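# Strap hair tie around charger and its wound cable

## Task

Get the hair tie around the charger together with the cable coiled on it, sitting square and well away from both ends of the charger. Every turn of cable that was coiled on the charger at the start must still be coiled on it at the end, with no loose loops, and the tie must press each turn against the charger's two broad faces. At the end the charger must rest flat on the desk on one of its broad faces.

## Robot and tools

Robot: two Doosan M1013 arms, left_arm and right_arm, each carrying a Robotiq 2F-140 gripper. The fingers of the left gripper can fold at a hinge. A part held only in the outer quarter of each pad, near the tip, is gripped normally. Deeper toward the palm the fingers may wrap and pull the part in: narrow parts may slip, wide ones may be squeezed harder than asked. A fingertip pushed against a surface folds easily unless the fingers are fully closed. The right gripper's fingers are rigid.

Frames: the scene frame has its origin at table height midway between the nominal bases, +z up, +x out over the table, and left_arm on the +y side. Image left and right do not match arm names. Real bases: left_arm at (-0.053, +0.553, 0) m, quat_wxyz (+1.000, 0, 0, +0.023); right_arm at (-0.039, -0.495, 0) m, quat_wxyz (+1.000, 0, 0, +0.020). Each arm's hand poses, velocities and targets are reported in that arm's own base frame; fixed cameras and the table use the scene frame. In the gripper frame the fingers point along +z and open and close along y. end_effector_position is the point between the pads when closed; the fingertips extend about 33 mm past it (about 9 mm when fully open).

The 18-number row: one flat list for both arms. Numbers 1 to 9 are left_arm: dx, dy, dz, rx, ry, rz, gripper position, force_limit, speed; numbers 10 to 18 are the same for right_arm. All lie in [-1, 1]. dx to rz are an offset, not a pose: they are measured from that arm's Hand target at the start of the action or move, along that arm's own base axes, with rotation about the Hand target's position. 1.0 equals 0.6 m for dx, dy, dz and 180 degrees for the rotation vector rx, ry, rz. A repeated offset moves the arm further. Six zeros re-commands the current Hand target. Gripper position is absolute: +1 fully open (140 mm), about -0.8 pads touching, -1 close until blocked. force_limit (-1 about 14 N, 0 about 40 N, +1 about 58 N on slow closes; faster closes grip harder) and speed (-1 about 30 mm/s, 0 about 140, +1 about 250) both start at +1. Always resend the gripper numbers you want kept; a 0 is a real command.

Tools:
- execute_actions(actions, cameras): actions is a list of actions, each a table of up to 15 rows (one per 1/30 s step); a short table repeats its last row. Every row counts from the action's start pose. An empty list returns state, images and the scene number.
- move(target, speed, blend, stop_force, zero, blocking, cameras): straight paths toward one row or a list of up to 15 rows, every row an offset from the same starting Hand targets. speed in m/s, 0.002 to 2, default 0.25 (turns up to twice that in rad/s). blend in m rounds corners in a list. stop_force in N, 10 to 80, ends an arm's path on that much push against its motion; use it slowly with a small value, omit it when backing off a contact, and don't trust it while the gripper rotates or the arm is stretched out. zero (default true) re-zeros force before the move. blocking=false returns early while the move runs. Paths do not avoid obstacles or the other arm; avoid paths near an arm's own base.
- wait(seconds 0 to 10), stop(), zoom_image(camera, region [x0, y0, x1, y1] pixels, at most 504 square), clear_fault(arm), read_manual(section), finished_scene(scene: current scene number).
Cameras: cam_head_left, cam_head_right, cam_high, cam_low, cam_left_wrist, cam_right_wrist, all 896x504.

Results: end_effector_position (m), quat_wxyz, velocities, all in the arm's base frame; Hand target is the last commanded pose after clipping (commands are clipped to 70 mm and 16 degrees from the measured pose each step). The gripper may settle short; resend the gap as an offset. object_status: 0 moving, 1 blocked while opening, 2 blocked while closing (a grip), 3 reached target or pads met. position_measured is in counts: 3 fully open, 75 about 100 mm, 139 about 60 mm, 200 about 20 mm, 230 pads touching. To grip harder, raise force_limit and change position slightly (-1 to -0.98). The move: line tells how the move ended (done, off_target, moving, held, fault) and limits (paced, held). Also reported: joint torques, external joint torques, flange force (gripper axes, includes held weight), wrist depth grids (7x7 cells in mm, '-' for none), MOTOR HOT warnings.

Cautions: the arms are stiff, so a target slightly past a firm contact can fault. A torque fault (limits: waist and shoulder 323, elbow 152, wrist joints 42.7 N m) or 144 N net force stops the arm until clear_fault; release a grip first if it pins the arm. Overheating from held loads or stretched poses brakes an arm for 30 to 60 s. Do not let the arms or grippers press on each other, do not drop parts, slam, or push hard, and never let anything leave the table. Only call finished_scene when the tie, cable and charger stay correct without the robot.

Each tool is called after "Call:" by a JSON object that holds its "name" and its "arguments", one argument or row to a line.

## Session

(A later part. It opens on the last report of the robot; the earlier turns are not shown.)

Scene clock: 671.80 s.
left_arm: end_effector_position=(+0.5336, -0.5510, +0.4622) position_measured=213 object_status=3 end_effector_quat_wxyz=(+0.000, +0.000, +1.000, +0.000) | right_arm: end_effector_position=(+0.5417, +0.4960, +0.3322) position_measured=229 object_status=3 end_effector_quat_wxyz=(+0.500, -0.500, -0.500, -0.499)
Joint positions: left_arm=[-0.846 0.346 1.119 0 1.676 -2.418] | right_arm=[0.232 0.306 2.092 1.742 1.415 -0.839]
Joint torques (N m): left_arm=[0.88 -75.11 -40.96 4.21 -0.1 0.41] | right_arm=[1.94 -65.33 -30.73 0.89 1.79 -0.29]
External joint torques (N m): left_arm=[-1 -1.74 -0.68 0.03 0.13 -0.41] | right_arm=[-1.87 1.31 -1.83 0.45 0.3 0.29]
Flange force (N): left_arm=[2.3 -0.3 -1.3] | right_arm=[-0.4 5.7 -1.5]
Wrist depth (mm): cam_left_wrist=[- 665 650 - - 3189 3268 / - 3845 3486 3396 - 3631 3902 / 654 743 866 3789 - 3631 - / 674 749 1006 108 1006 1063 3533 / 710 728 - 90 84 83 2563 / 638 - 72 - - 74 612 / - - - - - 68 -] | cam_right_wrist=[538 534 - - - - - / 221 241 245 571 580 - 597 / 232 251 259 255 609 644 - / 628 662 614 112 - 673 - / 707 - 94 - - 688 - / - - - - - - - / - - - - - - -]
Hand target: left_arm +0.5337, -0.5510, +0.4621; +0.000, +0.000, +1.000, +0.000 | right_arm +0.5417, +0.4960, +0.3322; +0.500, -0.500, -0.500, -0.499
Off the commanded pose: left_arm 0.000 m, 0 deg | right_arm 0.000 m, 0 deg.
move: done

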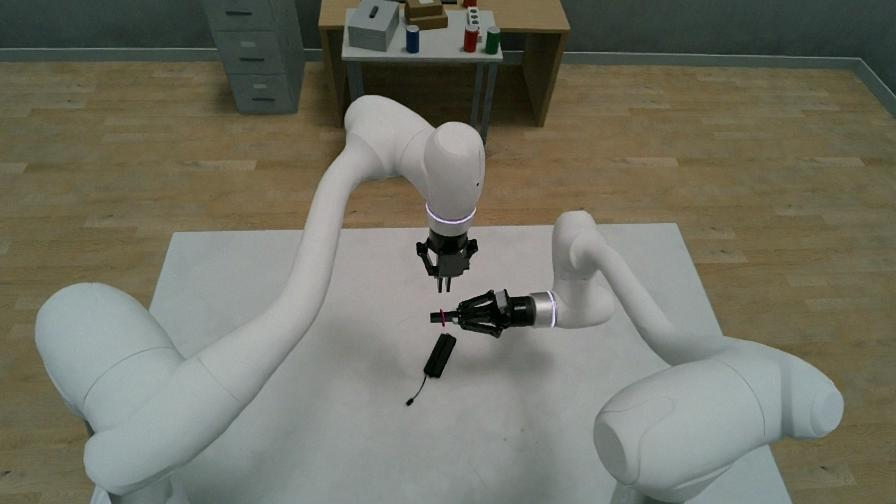

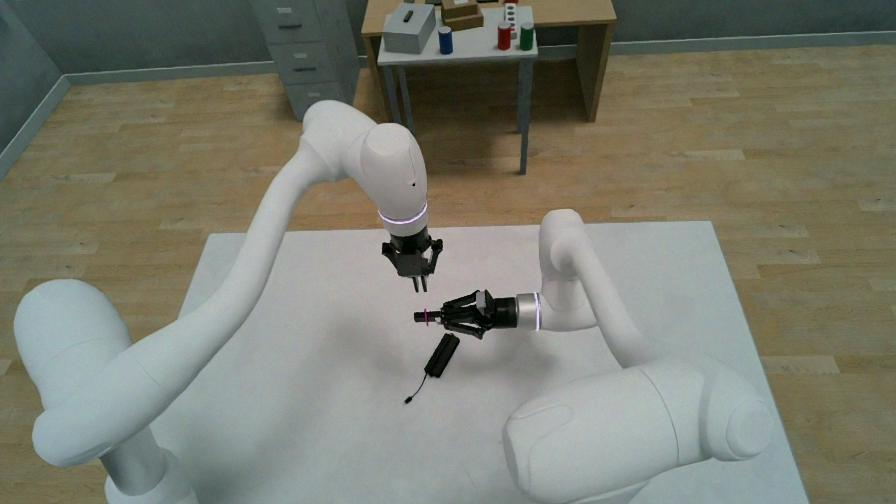

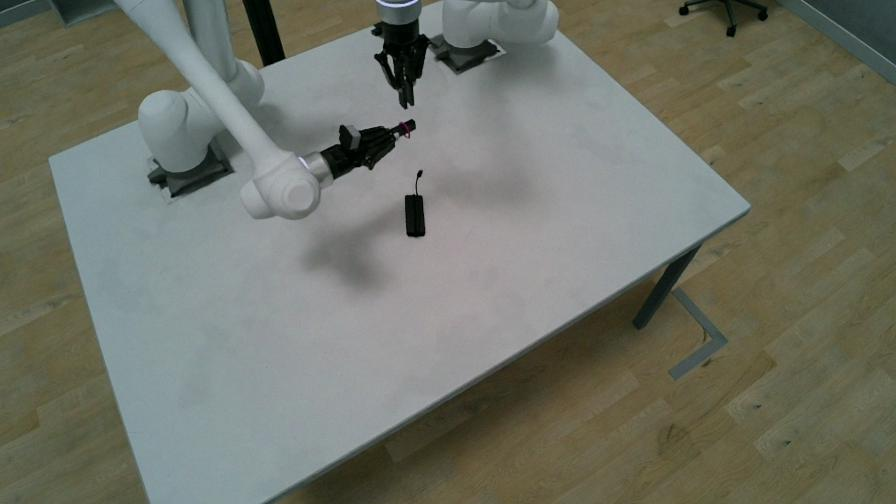

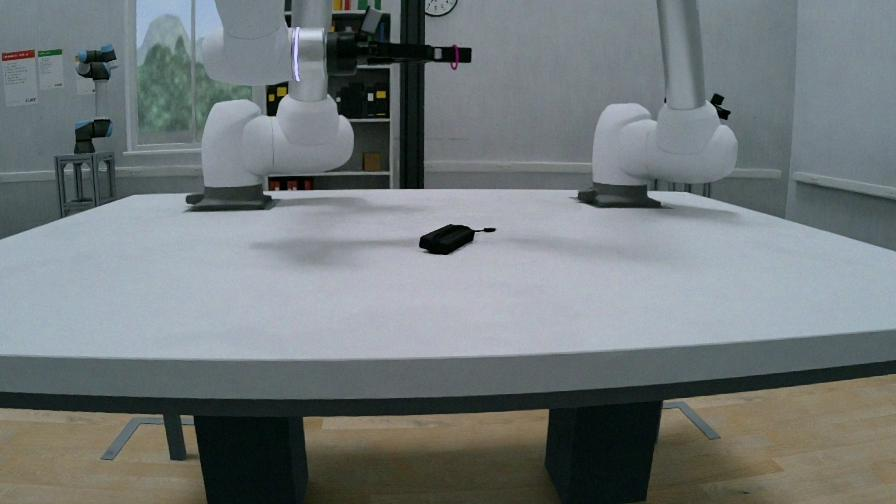

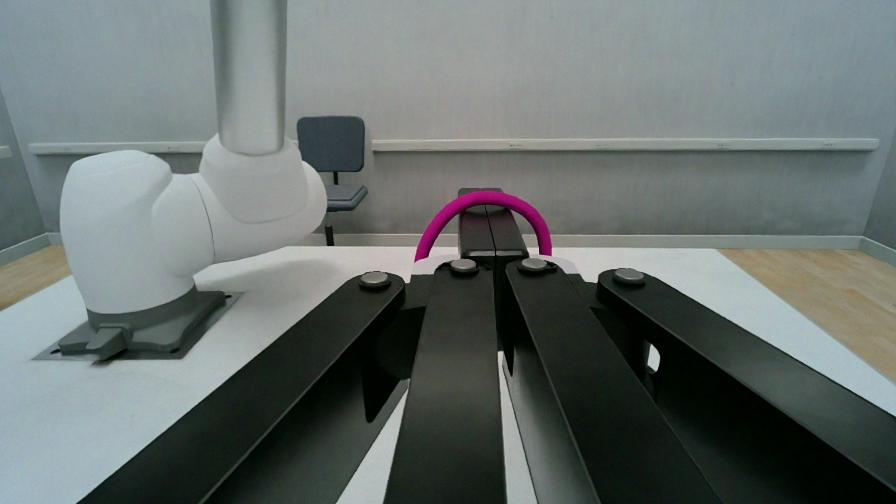

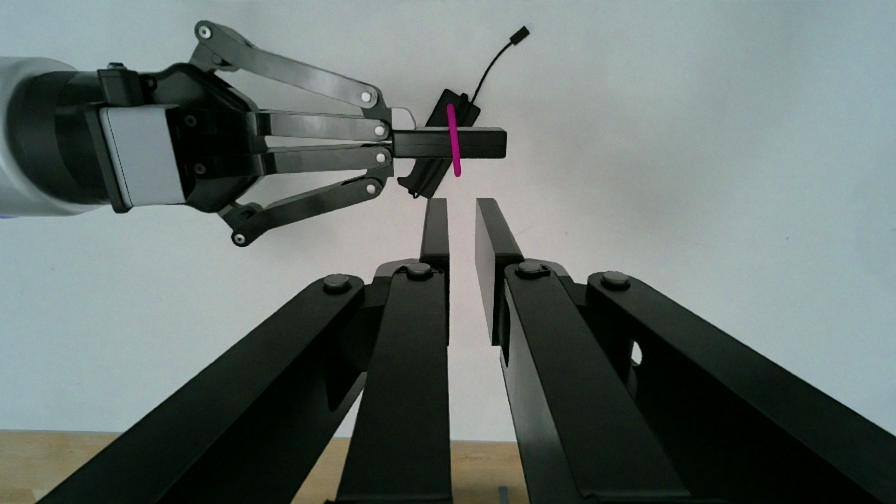

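Call:
{"name": "move", "arguments": {
  "target": [0.002,0.0067,-0.175,0,0,0,-0.66,-1,-1,0,0,0,0,0,0,-0.8,-1,0],
  "speed": 0.1,
  "stop_force": 15,
  "cameras": ["cam_left_wrist","cam_right_wrist","cam_low"]
}}

Call:
{"name": "zoom_image", "arguments": {
  "camera": "cam_low",
  "region": [400, 10, 520, 90]
}}

Call:
{"name": "zoom_image", "arguments": {
  "camera": "cam_left_wrist",
  "region": [398, 100, 598, 270]
}}

Call:
{"name": "zoom_image", "arguments": {
  "camera": "cam_right_wrist",
  "region": [368, 100, 568, 300]
}}

Scene clock: 688.60 s.
left_arm: end_effector_position=(+0.5349, -0.5469, +0.3571) position_measured=213 object_status=3 end_effector_quat_wxyz=(+0.000, +0.000, +1.000, +0.000) | right_arm: end_effector_position=(+0.5417, +0.4960, +0.3322) position_measured=229 object_status=3 end_effector_quat_wxyz=(+0.500, -0.500, -0.500, -0.499)
Joint positions: left_arm=[-0.842 0.341 1.315 0 1.486 -2.413] | right_arm=[0.232 0.306 2.092 1.742 1.415 -0.839]
Joint torques (N m): left_arm=[0.88 -74.57 -41.3 4.23 -0.04 0.39] | right_arm=[1.48 -64.79 -30.65 0.85 1.71 -0.26]
External joint torques (N m): left_arm=[-1.08 -1.91 -0.49 0.02 0.06 -0.39] | right_arm=[-1.48 0.78 -1.95 0.5 0.38 0.25]
Flange force (N): left_arm=[2.8 0.2 -1.2] | right_arm=[0.3 5.1 -1.0]
Wrist depth (mm): cam_left_wrist=[3189 597 709 - 106 - 2971 / - 3735 780 - 121 2563 3582 / 654 737 874 140 128 - - / 672 745 1017 108 134 1094 3113 / 712 734 - 90 84 83 2334 / 635 - 72 - - 74 618 / - - - - - 68 -] | cam_right_wrist=[132 133 - - - - 495 / 142 152 145 - - - 464 / 147 150 151 150 - - 537 / 158 161 158 112 - - 548 / - - 94 - - 565 - / - - - - - - - / - - - - - - -]
Hand target: left_arm +0.5349, -0.5469, +0.3571; +0.000, +0.000, +1.000, +0.000 | right_arm +0.5417, +0.4960, +0.3322; +0.500, -0.500, -0.500, -0.499
Off the commanded pose: left_arm 0.000 m, 0 deg | right_arm 0.000 m, 0 deg.
move: done
Images, in order (width x height): cam_low 896x504, cam_left_wrist 896x504, cam_right_wrist 896x504.

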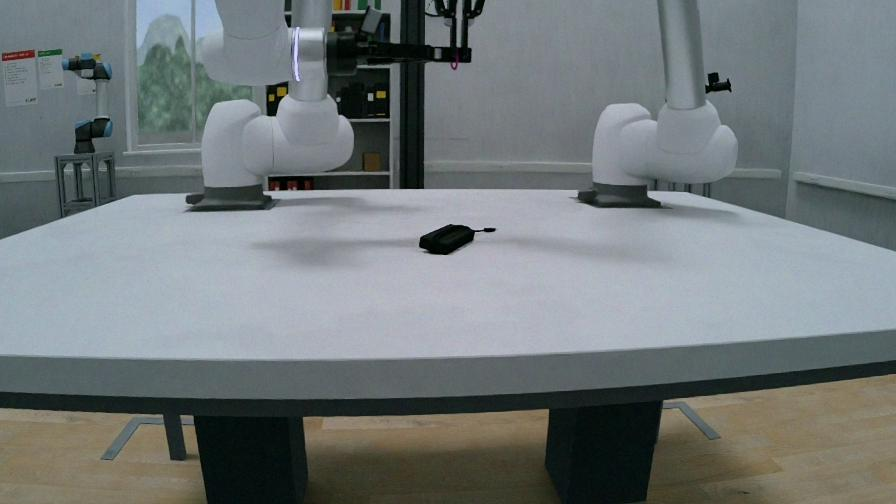

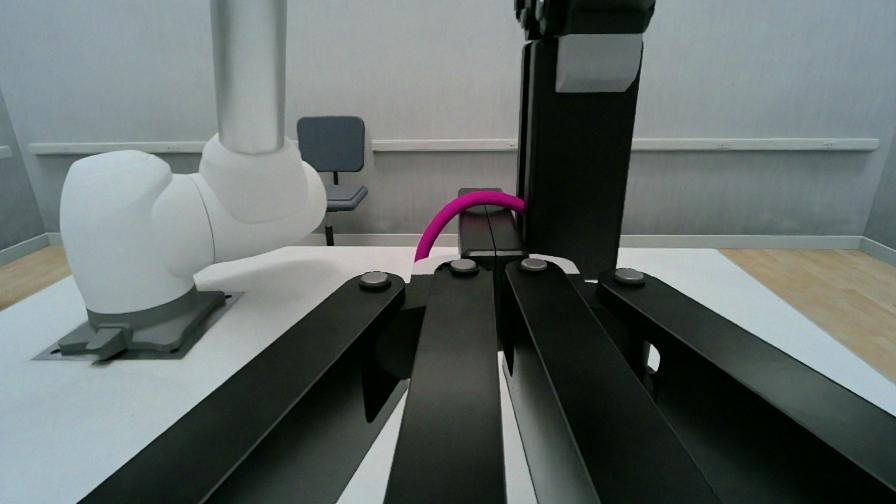

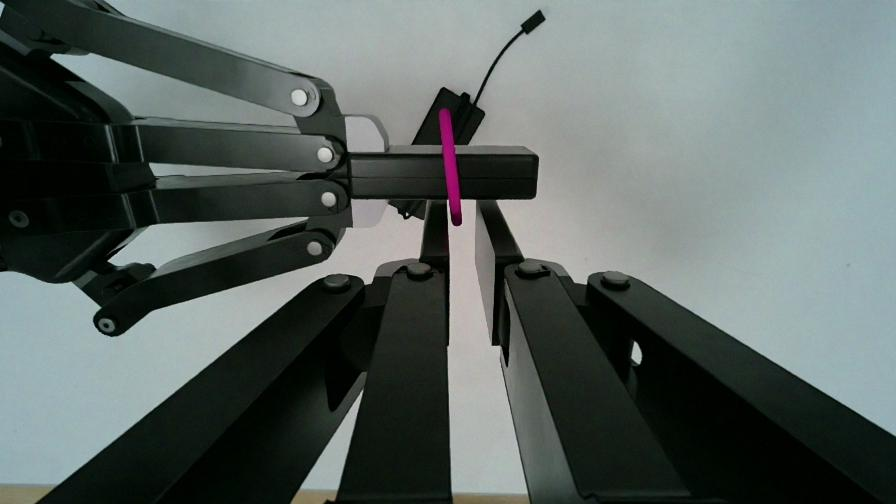

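Scaled by 4.200 from the camera's 896x504 image, which has a finer 1280x720 frame.

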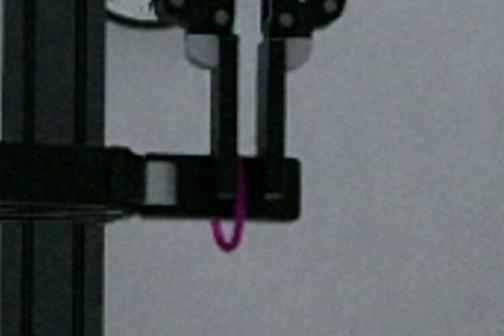

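Scaled by 2.520 from the camera's 896x504 image, which has a finer 1280x720 frame.

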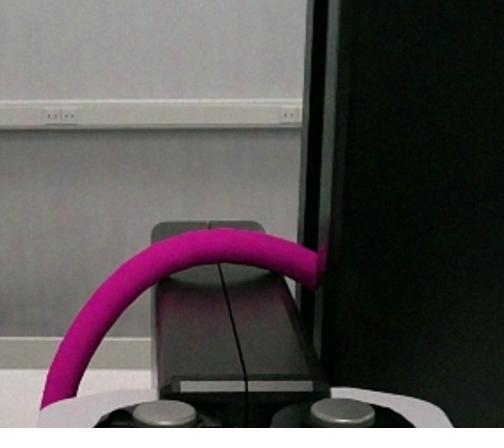

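Scaled by 2.520 from the camera's 896x504 image, which has a finer 1280x720 frame.

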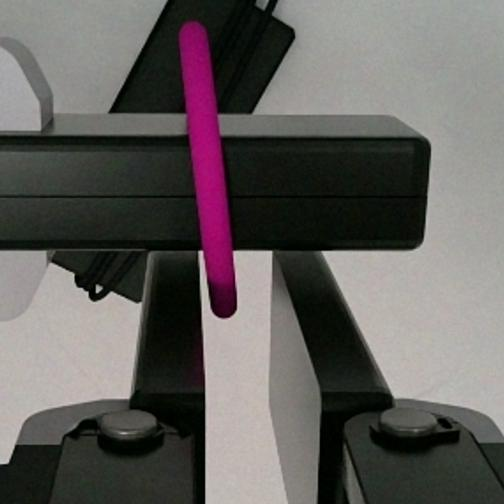

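Call:
{"name": "execute_actions", "arguments": {
  "actions": [
    [[0,0,0,0,0,0,-1,-1,-1,0,0,0,0,0,0,-0.8,-1,0]],
    [[0,0,0,0,0,0,-1,-1,-1,0,0,0,0,0,0,-0.8,-1,0]]
  ]
}}

Call:
{"name": "move", "arguments": {
  "target": [0,0,0,0,0,0,-1,-1,-1,0,-0.027,0,0,0,0,-0.8,-1,0],
  "speed": 0.05,
  "cameras": ["cam_left_wrist","cam_right_wrist","cam_low"]
}}

Call:
{"name": "zoom_image", "arguments": {
  "camera": "cam_low",
  "region": [400, 10, 520, 90]
}}

Call:
{"name": "zoom_image", "arguments": {
  "camera": "cam_right_wrist",
  "region": [368, 100, 568, 300]
}}

Scene clock: 710.37 s.
left_arm: end_effector_position=(+0.5349, -0.5469, +0.3571) position_measured=225 object_status=2 end_effector_quat_wxyz=(+0.000, +0.000, +1.000, +0.000) | right_arm: end_effector_position=(+0.5417, +0.4960, +0.3322) position_measured=229 object_status=3 end_effector_quat_wxyz=(+0.500, -0.500, -0.500, -0.499)
Joint positions: left_arm=[-0.842 0.341 1.315 0 1.486 -2.413] | right_arm=[0.232 0.306 2.092 1.742 1.415 -0.839]
Joint torques (N m): left_arm=[0.74 -74.21 -41.38 4.14 -0.09 0.26] | right_arm=[1.97 -65.12 -30.68 0.87 1.77 -0.28]
External joint torques (N m): left_arm=[-0.33 -1.47 -0.14 0.1 0.11 -0.26] | right_arm=[-2.06 1.22 -1.72 0.48 0.32 0.28]
External joint torques at the end of the 1st action: left_arm=[-0.63 -2.59 -0.65 0.06 0.04 -0.31] | right_arm=[-1.55 1.59 -1.78 0.48 0.4 0.31]
Flange force (N): left_arm=[2.0 0.9 -0.6] | right_arm=[-0.3 5.5 -1.9]
Flange force at the end of the 1st action (N): left_arm=[2.9 1.2 -1.5] | right_arm=[-0.8 5.8 -1.0]
Wrist depth (mm): cam_left_wrist=[- 688 657 - 109 - 3683 / - 753 3005 - 125 - 2873 / 638 743 877 141 134 - - / 676 739 1017 108 138 1089 3683 / 716 722 - 90 84 83 2467 / 639 - 72 - - 74 615 / - - - - - 68 -] | cam_right_wrist=[132 439 - - - 456 - / 142 144 145 473 484 482 - / 147 150 151 149 - - - / 158 162 159 108 - 552 526 / 553 164 - - - - - / - - - - - - - / - - - - - - -]
Hand target: left_arm +0.5349, -0.5469, +0.3571; +0.000, +0.000, +1.000, +0.000 | right_arm +0.5417, +0.4960, +0.3322; +0.500, -0.500, -0.500, -0.499
Off the commanded pose: left_arm 0.000 m, 0 deg | right_arm 0.000 m, 0 deg.

Scene clock: 711.07 s.
left_arm: end_effector_position=(+0.5349, -0.5469, +0.3571) position_measured=225 object_status=2 end_effector_quat_wxyz=(+0.000, +0.000, +1.000, +0.000) | right_arm: end_effector_position=(+0.5417, +0.4798, +0.3322) position_measured=229 object_status=3 end_effector_quat_wxyz=(+0.500, -0.500, -0.500, -0.499)
Joint positions: left_arm=[-0.842 0.341 1.315 0 1.486 -2.413] | right_arm=[0.204 0.3 2.101 1.722 1.434 -0.839]
Joint torques (N m): left_arm=[0.08 -75.06 -41.35 4.11 -0.01 0.35] | right_arm=[1.62 -64.59 -30.43 0.97 1.72 -0.32]
External joint torques (N m): left_arm=[-0.5 -0.54 -0.19 0.11 0.03 -0.35] | right_arm=[-1.59 1.4 -1.86 0.43 0.37 0.32]
Flange force (N): left_arm=[1.1 -0.4 -0.4] | right_arm=[-0.4 5.8 -1.3]
Wrist depth (mm): cam_left_wrist=[- 642 657 3683 125 3310 - / - 795 3631 - 141 - - / 654 758 889 158 150 3631 3962 / 705 743 1013 114 155 1054 3582 / 741 739 - 90 84 83 2399 / 639 - 72 - - 74 611 / - - - - - 68 -] | cam_right_wrist=[- - - - 453 - 455 / 459 143 154 - - - 484 / 149 150 150 149 - 495 - / 161 162 158 108 520 - - / 163 - - - - - 580 / - - - - - - - / - - - - - - -]
Hand target: left_arm +0.5349, -0.5469, +0.3571; +0.000, +0.000, +1.000, +0.000 | right_arm +0.5417, +0.4798, +0.3322; +0.500, -0.500, -0.500, -0.499
Off the commanded pose: left_arm 0.000 m, 0 deg | right_arm 0.000 m, 0 deg.
move: done
Images, in order (width x height): cam_low 896x504, cam_left_wrist 896x504, cam_right_wrist 896x504.

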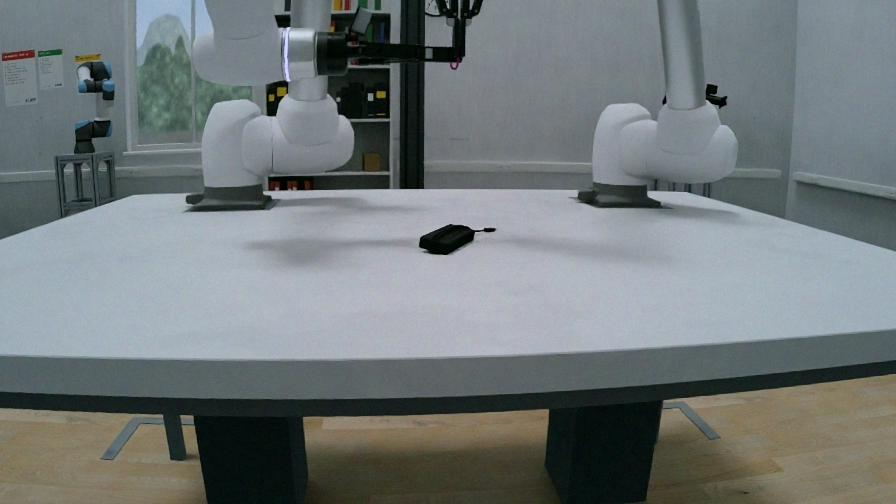

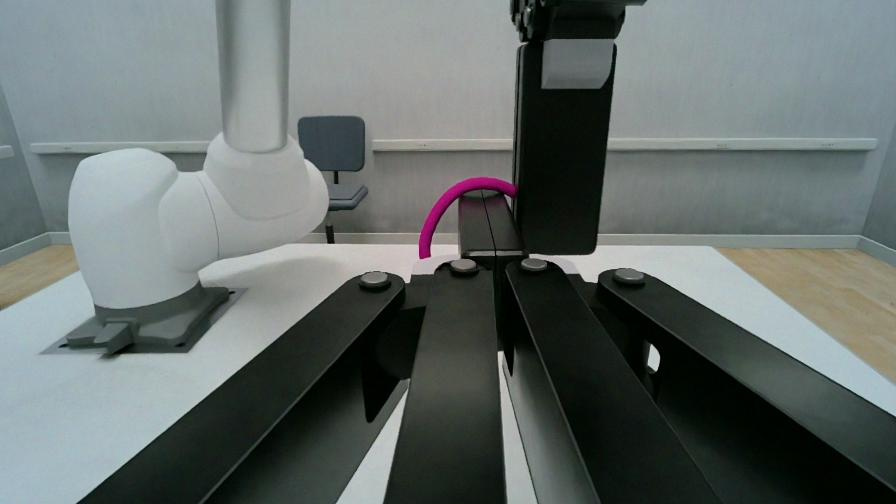

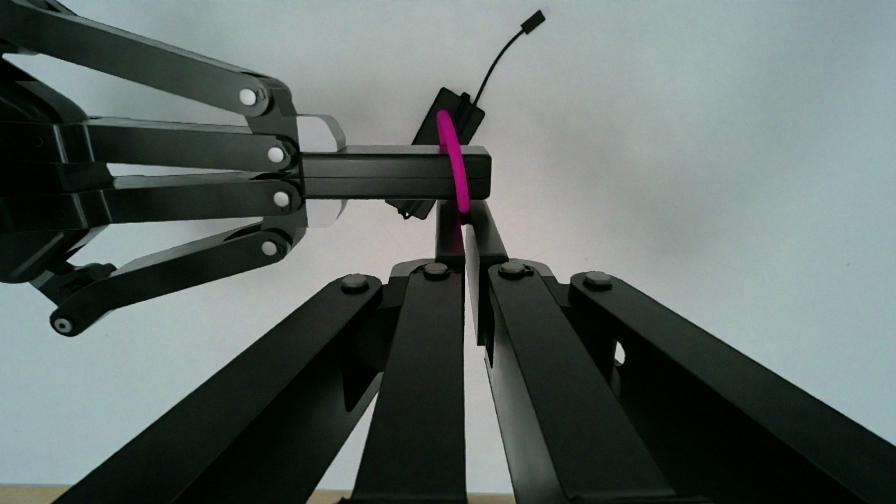

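Scaled by 4.200 from the camera's 896x504 image, which has a finer 1280x720 frame.

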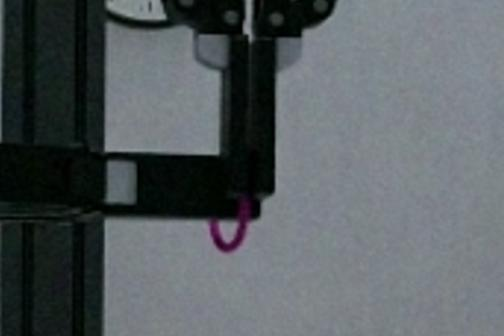

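Scaled by 2.520 from the camera's 896x504 image, which has a finer 1280x720 frame.

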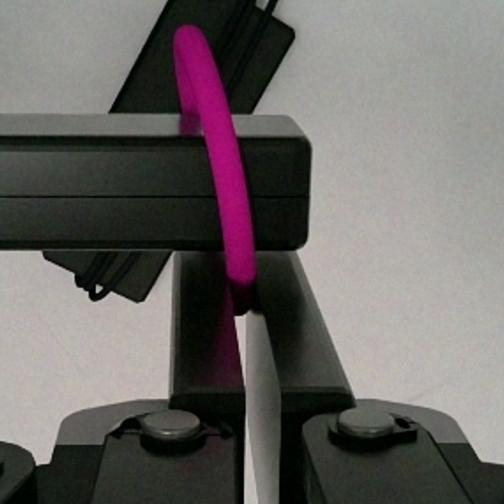

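Call:
{"name": "execute_actions", "arguments": {
  "actions": [
    [[0,0,0,0,0,0,-0.66,-1,-1,0,0,0,0,0,0,-0.8,-1,0]]
  ]
}}

Call:
{"name": "move", "arguments": {
  "target": [0,0,0.175,0,0,0,-0.66,-1,-1,0,0,0,0,0,0,-0.8,-1,0],
  "speed": 0.1,
  "cameras": ["cam_left_wrist","cam_right_wrist","cam_low"]
}}

Call:
{"name": "zoom_image", "arguments": {
  "camera": "cam_low",
  "region": [400, 10, 520, 90]
}}

Call:
{"name": "zoom_image", "arguments": {
  "camera": "cam_right_wrist",
  "region": [368, 80, 568, 250]
}}

Scene clock: 724.30 s.
left_arm: end_effector_position=(+0.5349, -0.5469, +0.3571) position_measured=213 object_status=3 end_effector_quat_wxyz=(+0.000, +0.000, +1.000, +0.000) | right_arm: end_effector_position=(+0.5417, +0.4798, +0.3322) position_measured=229 object_status=3 end_effector_quat_wxyz=(+0.500, -0.500, -0.500, -0.499)
Joint positions: left_arm=[-0.842 0.341 1.315 0 1.486 -2.413] | right_arm=[0.204 0.3 2.101 1.722 1.434 -0.839]
Joint torques (N m): left_arm=[0.59 -74.94 -41.19 4.22 -0.05 0.4] | right_arm=[1.61 -64.25 -30.52 0.96 1.77 -0.31]
External joint torques (N m): left_arm=[-0.62 -0.87 -0.41 0.02 0.07 -0.4] | right_arm=[-1.6 1.18 -1.64 0.45 0.32 0.31]
Flange force (N): left_arm=[1.3 -0.5 -0.9] | right_arm=[-0.2 5.1 -1.4]
Wrist depth (mm): cam_left_wrist=[- 705 662 - 121 - - / - 737 747 - 137 - 3396 / 652 737 889 156 146 - - / 697 737 1010 114 151 3005 3440 / 749 728 - 90 84 83 2563 / 639 - 72 - - 74 611 / - - - - - 68 -] | cam_right_wrist=[- - 451 452 - - 446 / - 143 148 464 487 487 - / 149 150 150 150 - - - / 161 161 159 123 - 547 - / 167 - 94 - - - 582 / - - - - - - - / - - - - - - -]
Hand target: left_arm +0.5349, -0.5469, +0.3571; +0.000, +0.000, +1.000, +0.000 | right_arm +0.5417, +0.4798, +0.3322; +0.500, -0.500, -0.500, -0.499
Off the commanded pose: left_arm 0.000 m, 0 deg | right_arm 0.000 m, 0 deg.

Scene clock: 725.63 s.
left_arm: end_effector_position=(+0.5348, -0.5469, +0.4621) position_measured=213 object_status=3 end_effector_quat_wxyz=(+0.000, +0.000, +1.000, +0.000) | right_arm: end_effector_position=(+0.5417, +0.4798, +0.3322) position_measured=229 object_status=3 end_effector_quat_wxyz=(+0.500, -0.500, -0.500, -0.499)
Joint positions: left_arm=[-0.842 0.342 1.124 0 1.675 -2.413] | right_arm=[0.204 0.3 2.101 1.722 1.434 -0.839]
Joint torques (N m): left_arm=[0.51 -74.52 -40.89 4.24 -0.05 0.35] | right_arm=[1.52 -64.21 -30.46 0.83 1.68 -0.37]
External joint torques (N m): left_arm=[-0.61 -1.58 -0.66 -0.01 0.07 -0.35] | right_arm=[-1.44 0.91 -2.01 0.58 0.41 0.37]
Flange force (N): left_arm=[1.7 0.0 -1.2] | right_arm=[0.4 5.4 -1.0]
Wrist depth (mm): cam_left_wrist=[- 638 688 - 2938 3113 - / - 771 3533 - 4150 3352 - / 677 767 892 3268 2695 - - / 707 753 1021 114 924 1072 3310 / 730 734 - 90 84 83 2514 / 639 - 72 - - 74 611 / - - - - - 68 -] | cam_right_wrist=[540 237 531 - - 550 - / 227 241 244 550 - 575 596 / 233 255 256 253 - - - / 653 - - 112 - - - / 680 677 94 - - - - / - - - - - - - / - - - - - - -]
Hand target: left_arm +0.5349, -0.5469, +0.4621; +0.000, +0.000, +1.000, +0.000 | right_arm +0.5417, +0.4798, +0.3322; +0.500, -0.500, -0.500, -0.499
Off the commanded pose: left_arm 0.000 m, 0 deg | right_arm 0.000 m, 0 deg.
move: done
Images, in order (width x height): cam_low 896x504, cam_left_wrist 896x504, cam_right_wrist 896x504.

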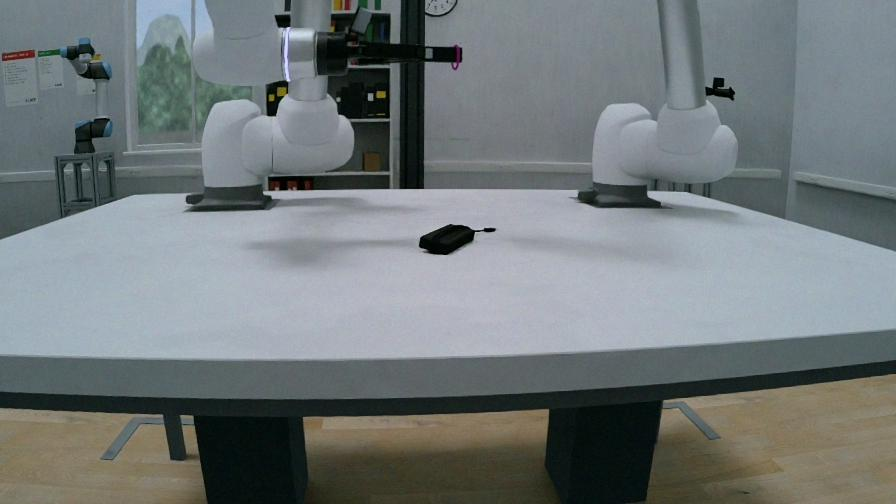

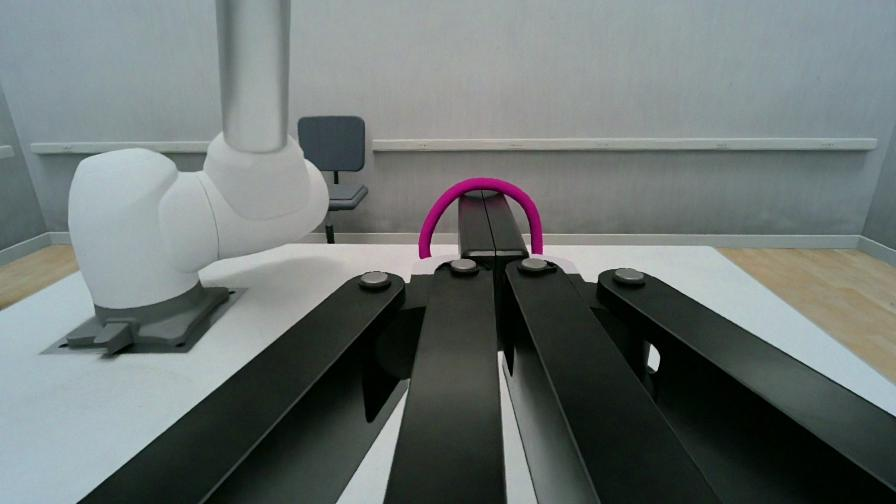

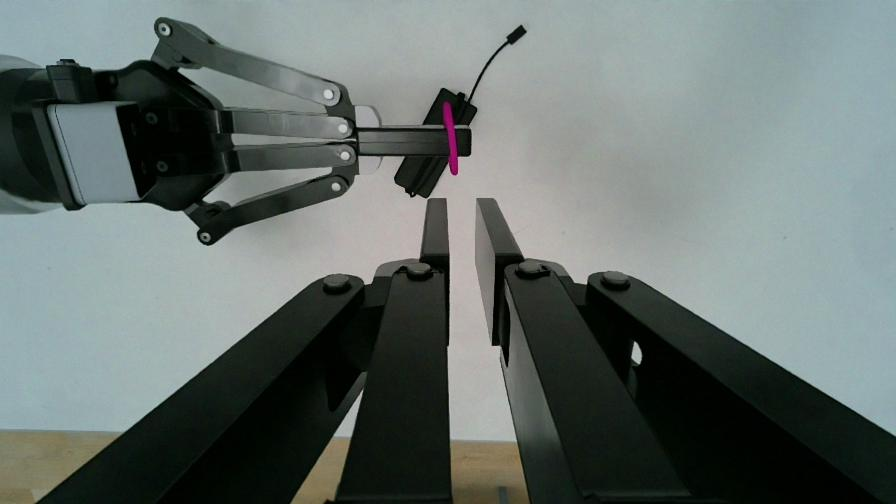

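Scaled by 4.200 from the camera's 896x504 image, which has a finer 1280x720 frame.

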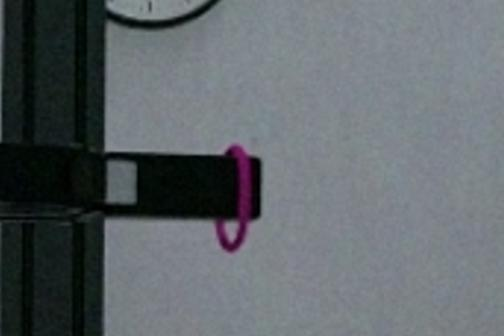

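Scaled by 2.520 from the camera's 896x504 image, which has a finer 1280x720 frame.

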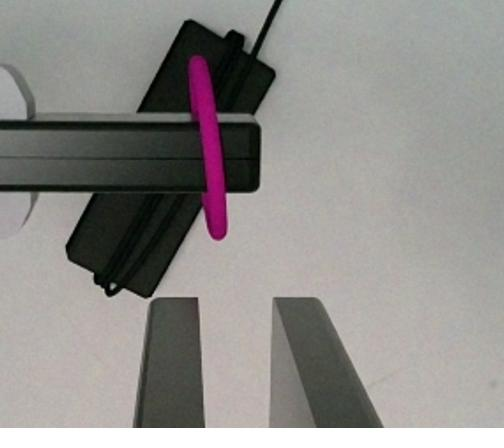

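Call:
{"name": "execute_actions", "arguments": {
  "actions": [
    [[0,0,0,0,0,0,-0.66,-1,-1,0,0,0,0,0,0,-0.5,0,-1]],
    [[0,0,0,0,0,0,-0.66,-1,-1,0,0,0,0,0,0,-0.5,0,-1]]
  ],
  "cameras": ["cam_left_wrist","cam_right_wrist","cam_low"]
}}

Call:
{"name": "zoom_image", "arguments": {
  "camera": "cam_low",
  "region": [400, 10, 520, 90]
}}

Call:
{"name": "zoom_image", "arguments": {
  "camera": "cam_right_wrist",
  "region": [368, 80, 568, 250]
}}

Scene clock: 735.47 s.
left_arm: end_effector_position=(+0.5349, -0.5469, +0.4621) position_measured=213 object_status=3 end_effector_quat_wxyz=(+0.000, +0.000, +1.000, +0.000) | right_arm: end_effector_position=(+0.5417, +0.4798, +0.3322) position_measured=192 object_status=3 end_effector_quat_wxyz=(+0.500, -0.500, -0.500, -0.499)
Joint positions: left_arm=[-0.842 0.342 1.124 0 1.675 -2.413] | right_arm=[0.204 0.3 2.101 1.722 1.434 -0.839]
Joint torques (N m): left_arm=[0.65 -74.81 -41.27 4.11 -0.2 0.29] | right_arm=[2.11 -64.67 -30.39 0.88 1.8 -0.29]
External joint torques (N m): left_arm=[-0.92 -2.19 -0.63 0.15 0.23 -0.29] | right_arm=[-2.16 1.51 -1.88 0.53 0.29 0.29]
External joint torques at the end of the 1st action: left_arm=[-1.56 -1.69 -0.62 0.12 0.13 -0.27] | right_arm=[-1.74 0.95 -2.04 0.48 0.31 0.39]
Flange force (N): left_arm=[2.7 0.5 -1.3] | right_arm=[-0.6 6.1 -2.0]
Flange force at the end of the 1st action (N): left_arm=[2.8 -0.6 -1.2] | right_arm=[0.5 5.6 -1.5]
Wrist depth (mm): cam_left_wrist=[3113 644 3268 - 2490 2641 - / - 3486 758 - - - - / 664 753 889 - 3440 - - / 692 758 947 108 127 1050 3352 / 739 714 86 90 84 83 2782 / - - 80 600 - - - / - - - 492 - - -] | cam_right_wrist=[- 229 - 553 527 - 554 / 227 240 571 566 - - - / 232 254 260 255 - - 624 / 645 - 633 112 660 - - / - - 94 - - - - / - - - - - - - / - - - - - - -]
Hand target: left_arm +0.5349, -0.5469, +0.4621; +0.000, +0.000, +1.000, +0.000 | right_arm +0.5417, +0.4798, +0.3322; +0.500, -0.500, -0.500, -0.499
Off the commanded pose: left_arm 0.000 m, 0 deg | right_arm 0.000 m, 0 deg.
Images, in order (width x height): cam_low 896x504, cam_left_wrist 896x504, cam_right_wrist 896x504.

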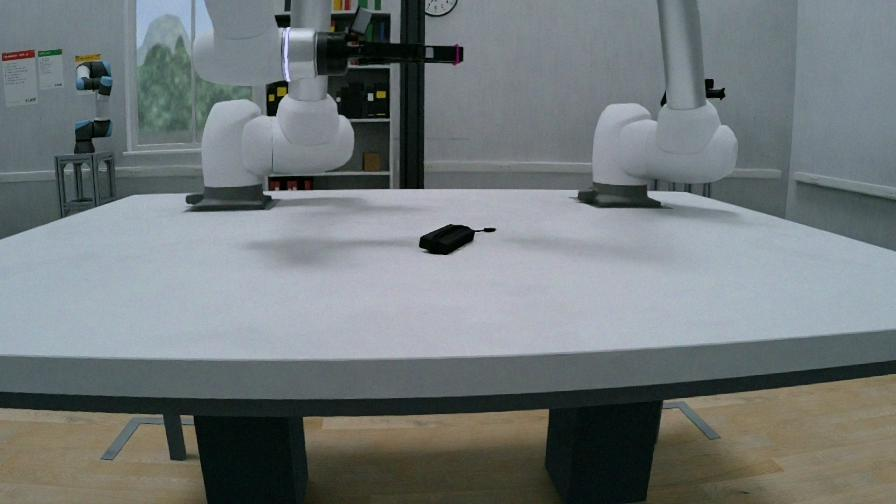

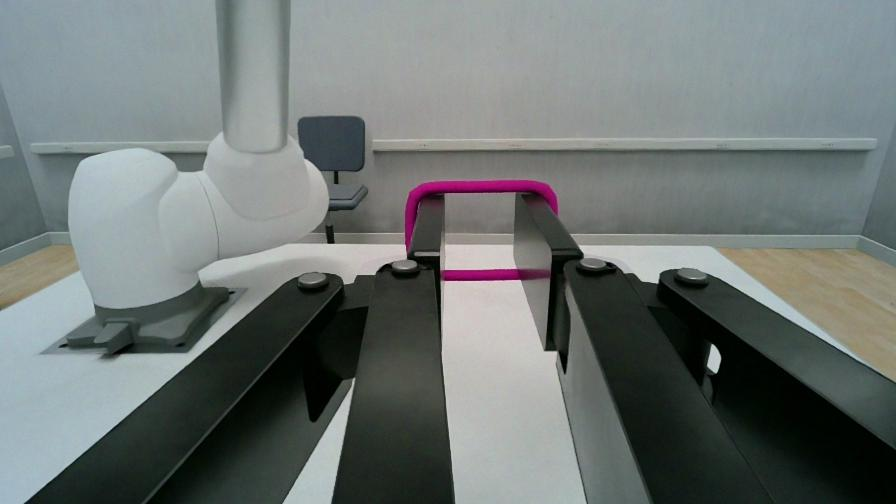

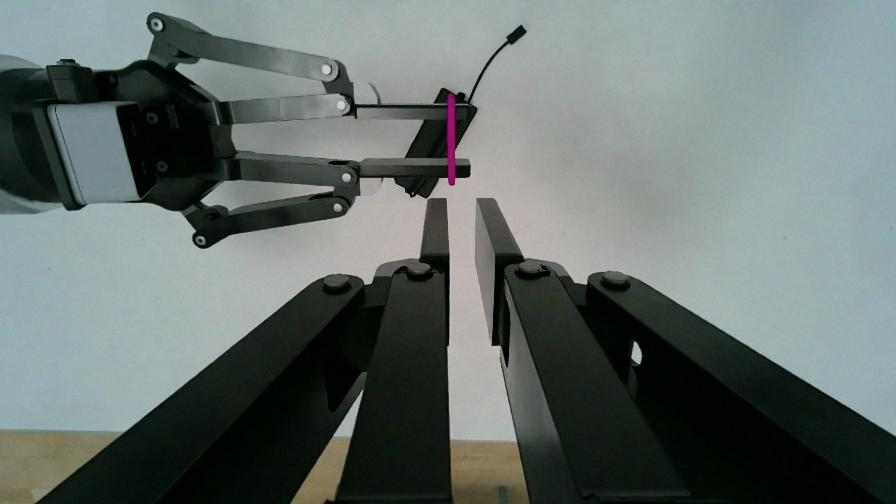

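Scaled by 4.200 from the camera's 896x504 image, which has a finer 1280x720 frame.

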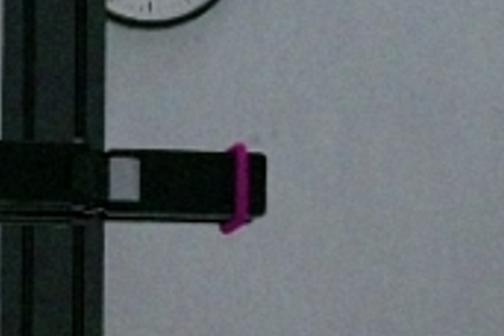

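Scaled by 2.520 from the camera's 896x504 image, which has a finer 1280x720 frame.

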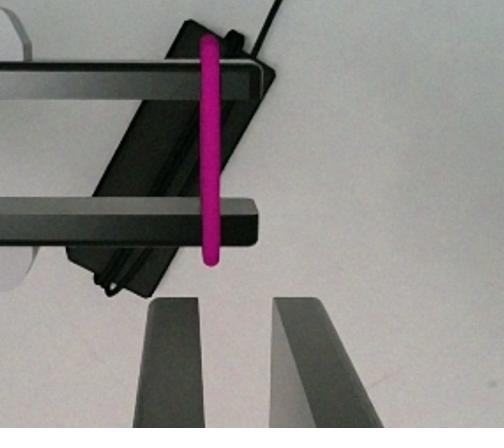

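Call:
{"name": "execute_actions", "arguments": {
  "actions": [
    [[0,0,0,0,0,0,-0.66,-1,-1,0,0,0,0,0,0,-0.13,0,-1]],
    [[0,0,0,0,0,0,-0.66,-1,-1,0,0,0,0,0,0,-0.13,0,-1]],
    [[0,0,0,0,0,0,-0.66,-1,-1,0,0,0,0,0,0,-0.13,0,-1]]
  ],
  "cameras": ["cam_left_wrist","cam_right_wrist","cam_low"]
}}

Call:
{"name": "zoom_image", "arguments": {
  "camera": "cam_low",
  "region": [400, 10, 520, 90]
}}

Scene clock: 746.50 s.
left_arm: end_effector_position=(+0.5349, -0.5469, +0.4621) position_measured=213 object_status=3 end_effector_quat_wxyz=(+0.000, +0.000, +1.000, +0.000) | right_arm: end_effector_position=(+0.5417, +0.4798, +0.3322) position_measured=145 object_status=3 end_effector_quat_wxyz=(+0.500, -0.500, -0.500, -0.499)
Joint positions: left_arm=[-0.842 0.342 1.124 0 1.675 -2.413] | right_arm=[0.204 0.3 2.101 1.722 1.434 -0.839]
Joint torques (N m): left_arm=[0.5 -74.1 -41.23 4.17 -0.03 0.34] | right_arm=[1.7 -65.15 -30.25 0.94 1.69 -0.31]
External joint torques (N m): left_arm=[-0.31 -1.47 -0.12 0.05 0.05 -0.34] | right_arm=[-1.64 2.05 -1.9 0.45 0.39 0.31]
External joint torques at the end of the 1st action: left_arm=[0.13 -1.92 -0.61 0.02 0.03 -0.42] | right_arm=[-1.85 0.99 -2.28 0.55 0.31 0.32]
External joint torques at the end of the 2nd action: left_arm=[-0.98 -1.43 -0.16 0.04 0.08 -0.37] | right_arm=[-1.93 1.14 -2.11 0.49 0.47 0.3]
Flange force (N): left_arm=[2.2 1.1 -0.1] | right_arm=[-1.3 6.6 -1.2]
Flange force at the end of the 1st action (N): left_arm=[1.6 1.1 -0.9] | right_arm=[0.4 6.1 -1.5]
Flange force at the end of the 2nd action (N): left_arm=[2.8 0.3 -0.2] | right_arm=[0.0 6.0 -1.9]
Wrist depth (mm): cam_left_wrist=[- 669 701 5447 3310 3683 - / - 674 762 - 3310 3631 - / 676 751 830 3789 153 - - / 707 753 115 1021 126 1072 3440 / 825 81 91 774 703 89 78 / - 73 - 605 601 - 71 / - - - 493 494 - 71] | cam_right_wrist=[- 232 236 543 - 558 - / 227 241 241 234 562 - 570 / 242 256 273 537 614 624 - / 633 651 262 112 642 669 635 / - - 94 - - - - / - - - - - - - / - - - - - - -]
Hand target: left_arm +0.5349, -0.5469, +0.4621; +0.000, +0.000, +1.000, +0.000 | right_arm +0.5417, +0.4798, +0.3322; +0.500, -0.500, -0.500, -0.499
Off the commanded pose: left_arm 0.000 m, 0 deg | right_arm 0.000 m, 0 deg.
Images, in order (width x height): cam_low 896x504, cam_left_wrist 896x504, cam_right_wrist 896x504.

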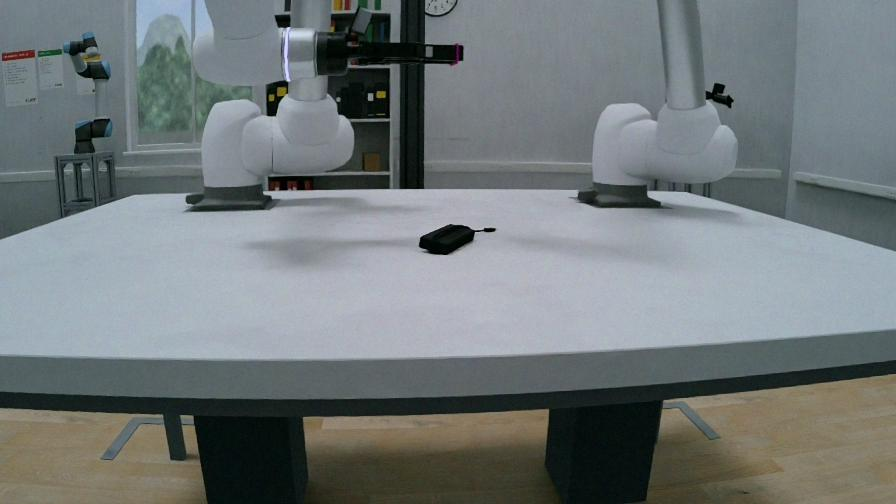

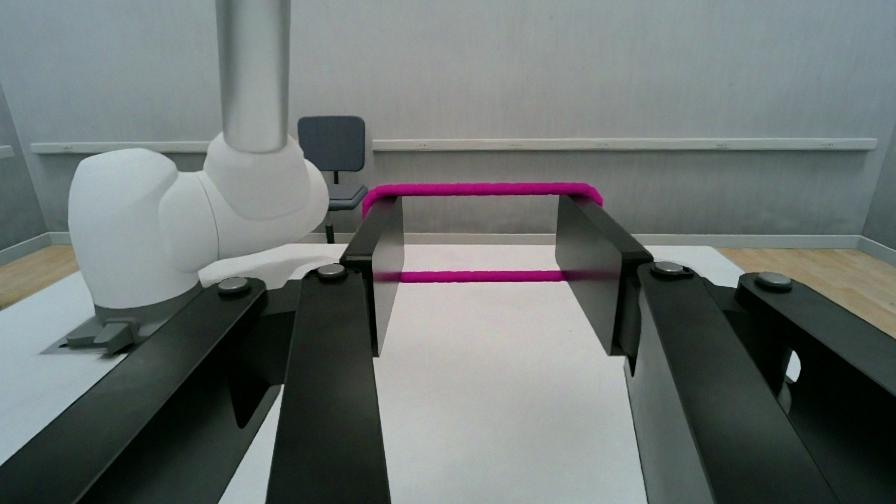

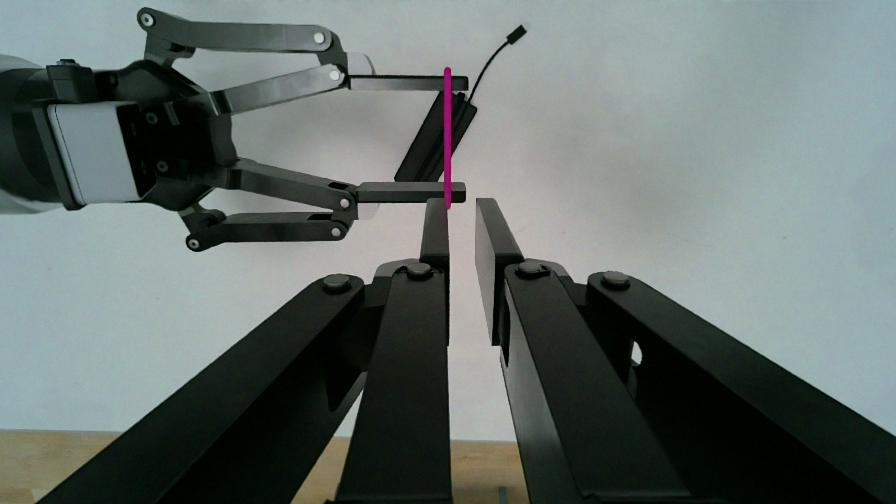

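Scaled by 4.200 from the camera's 896x504 image, which has a finer 1280x720 frame.

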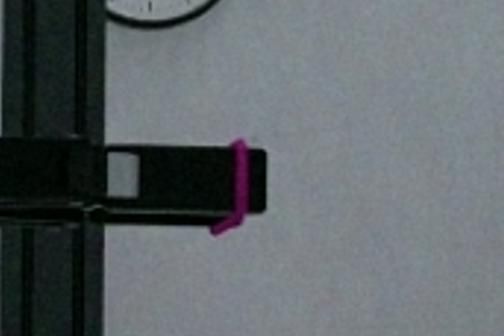

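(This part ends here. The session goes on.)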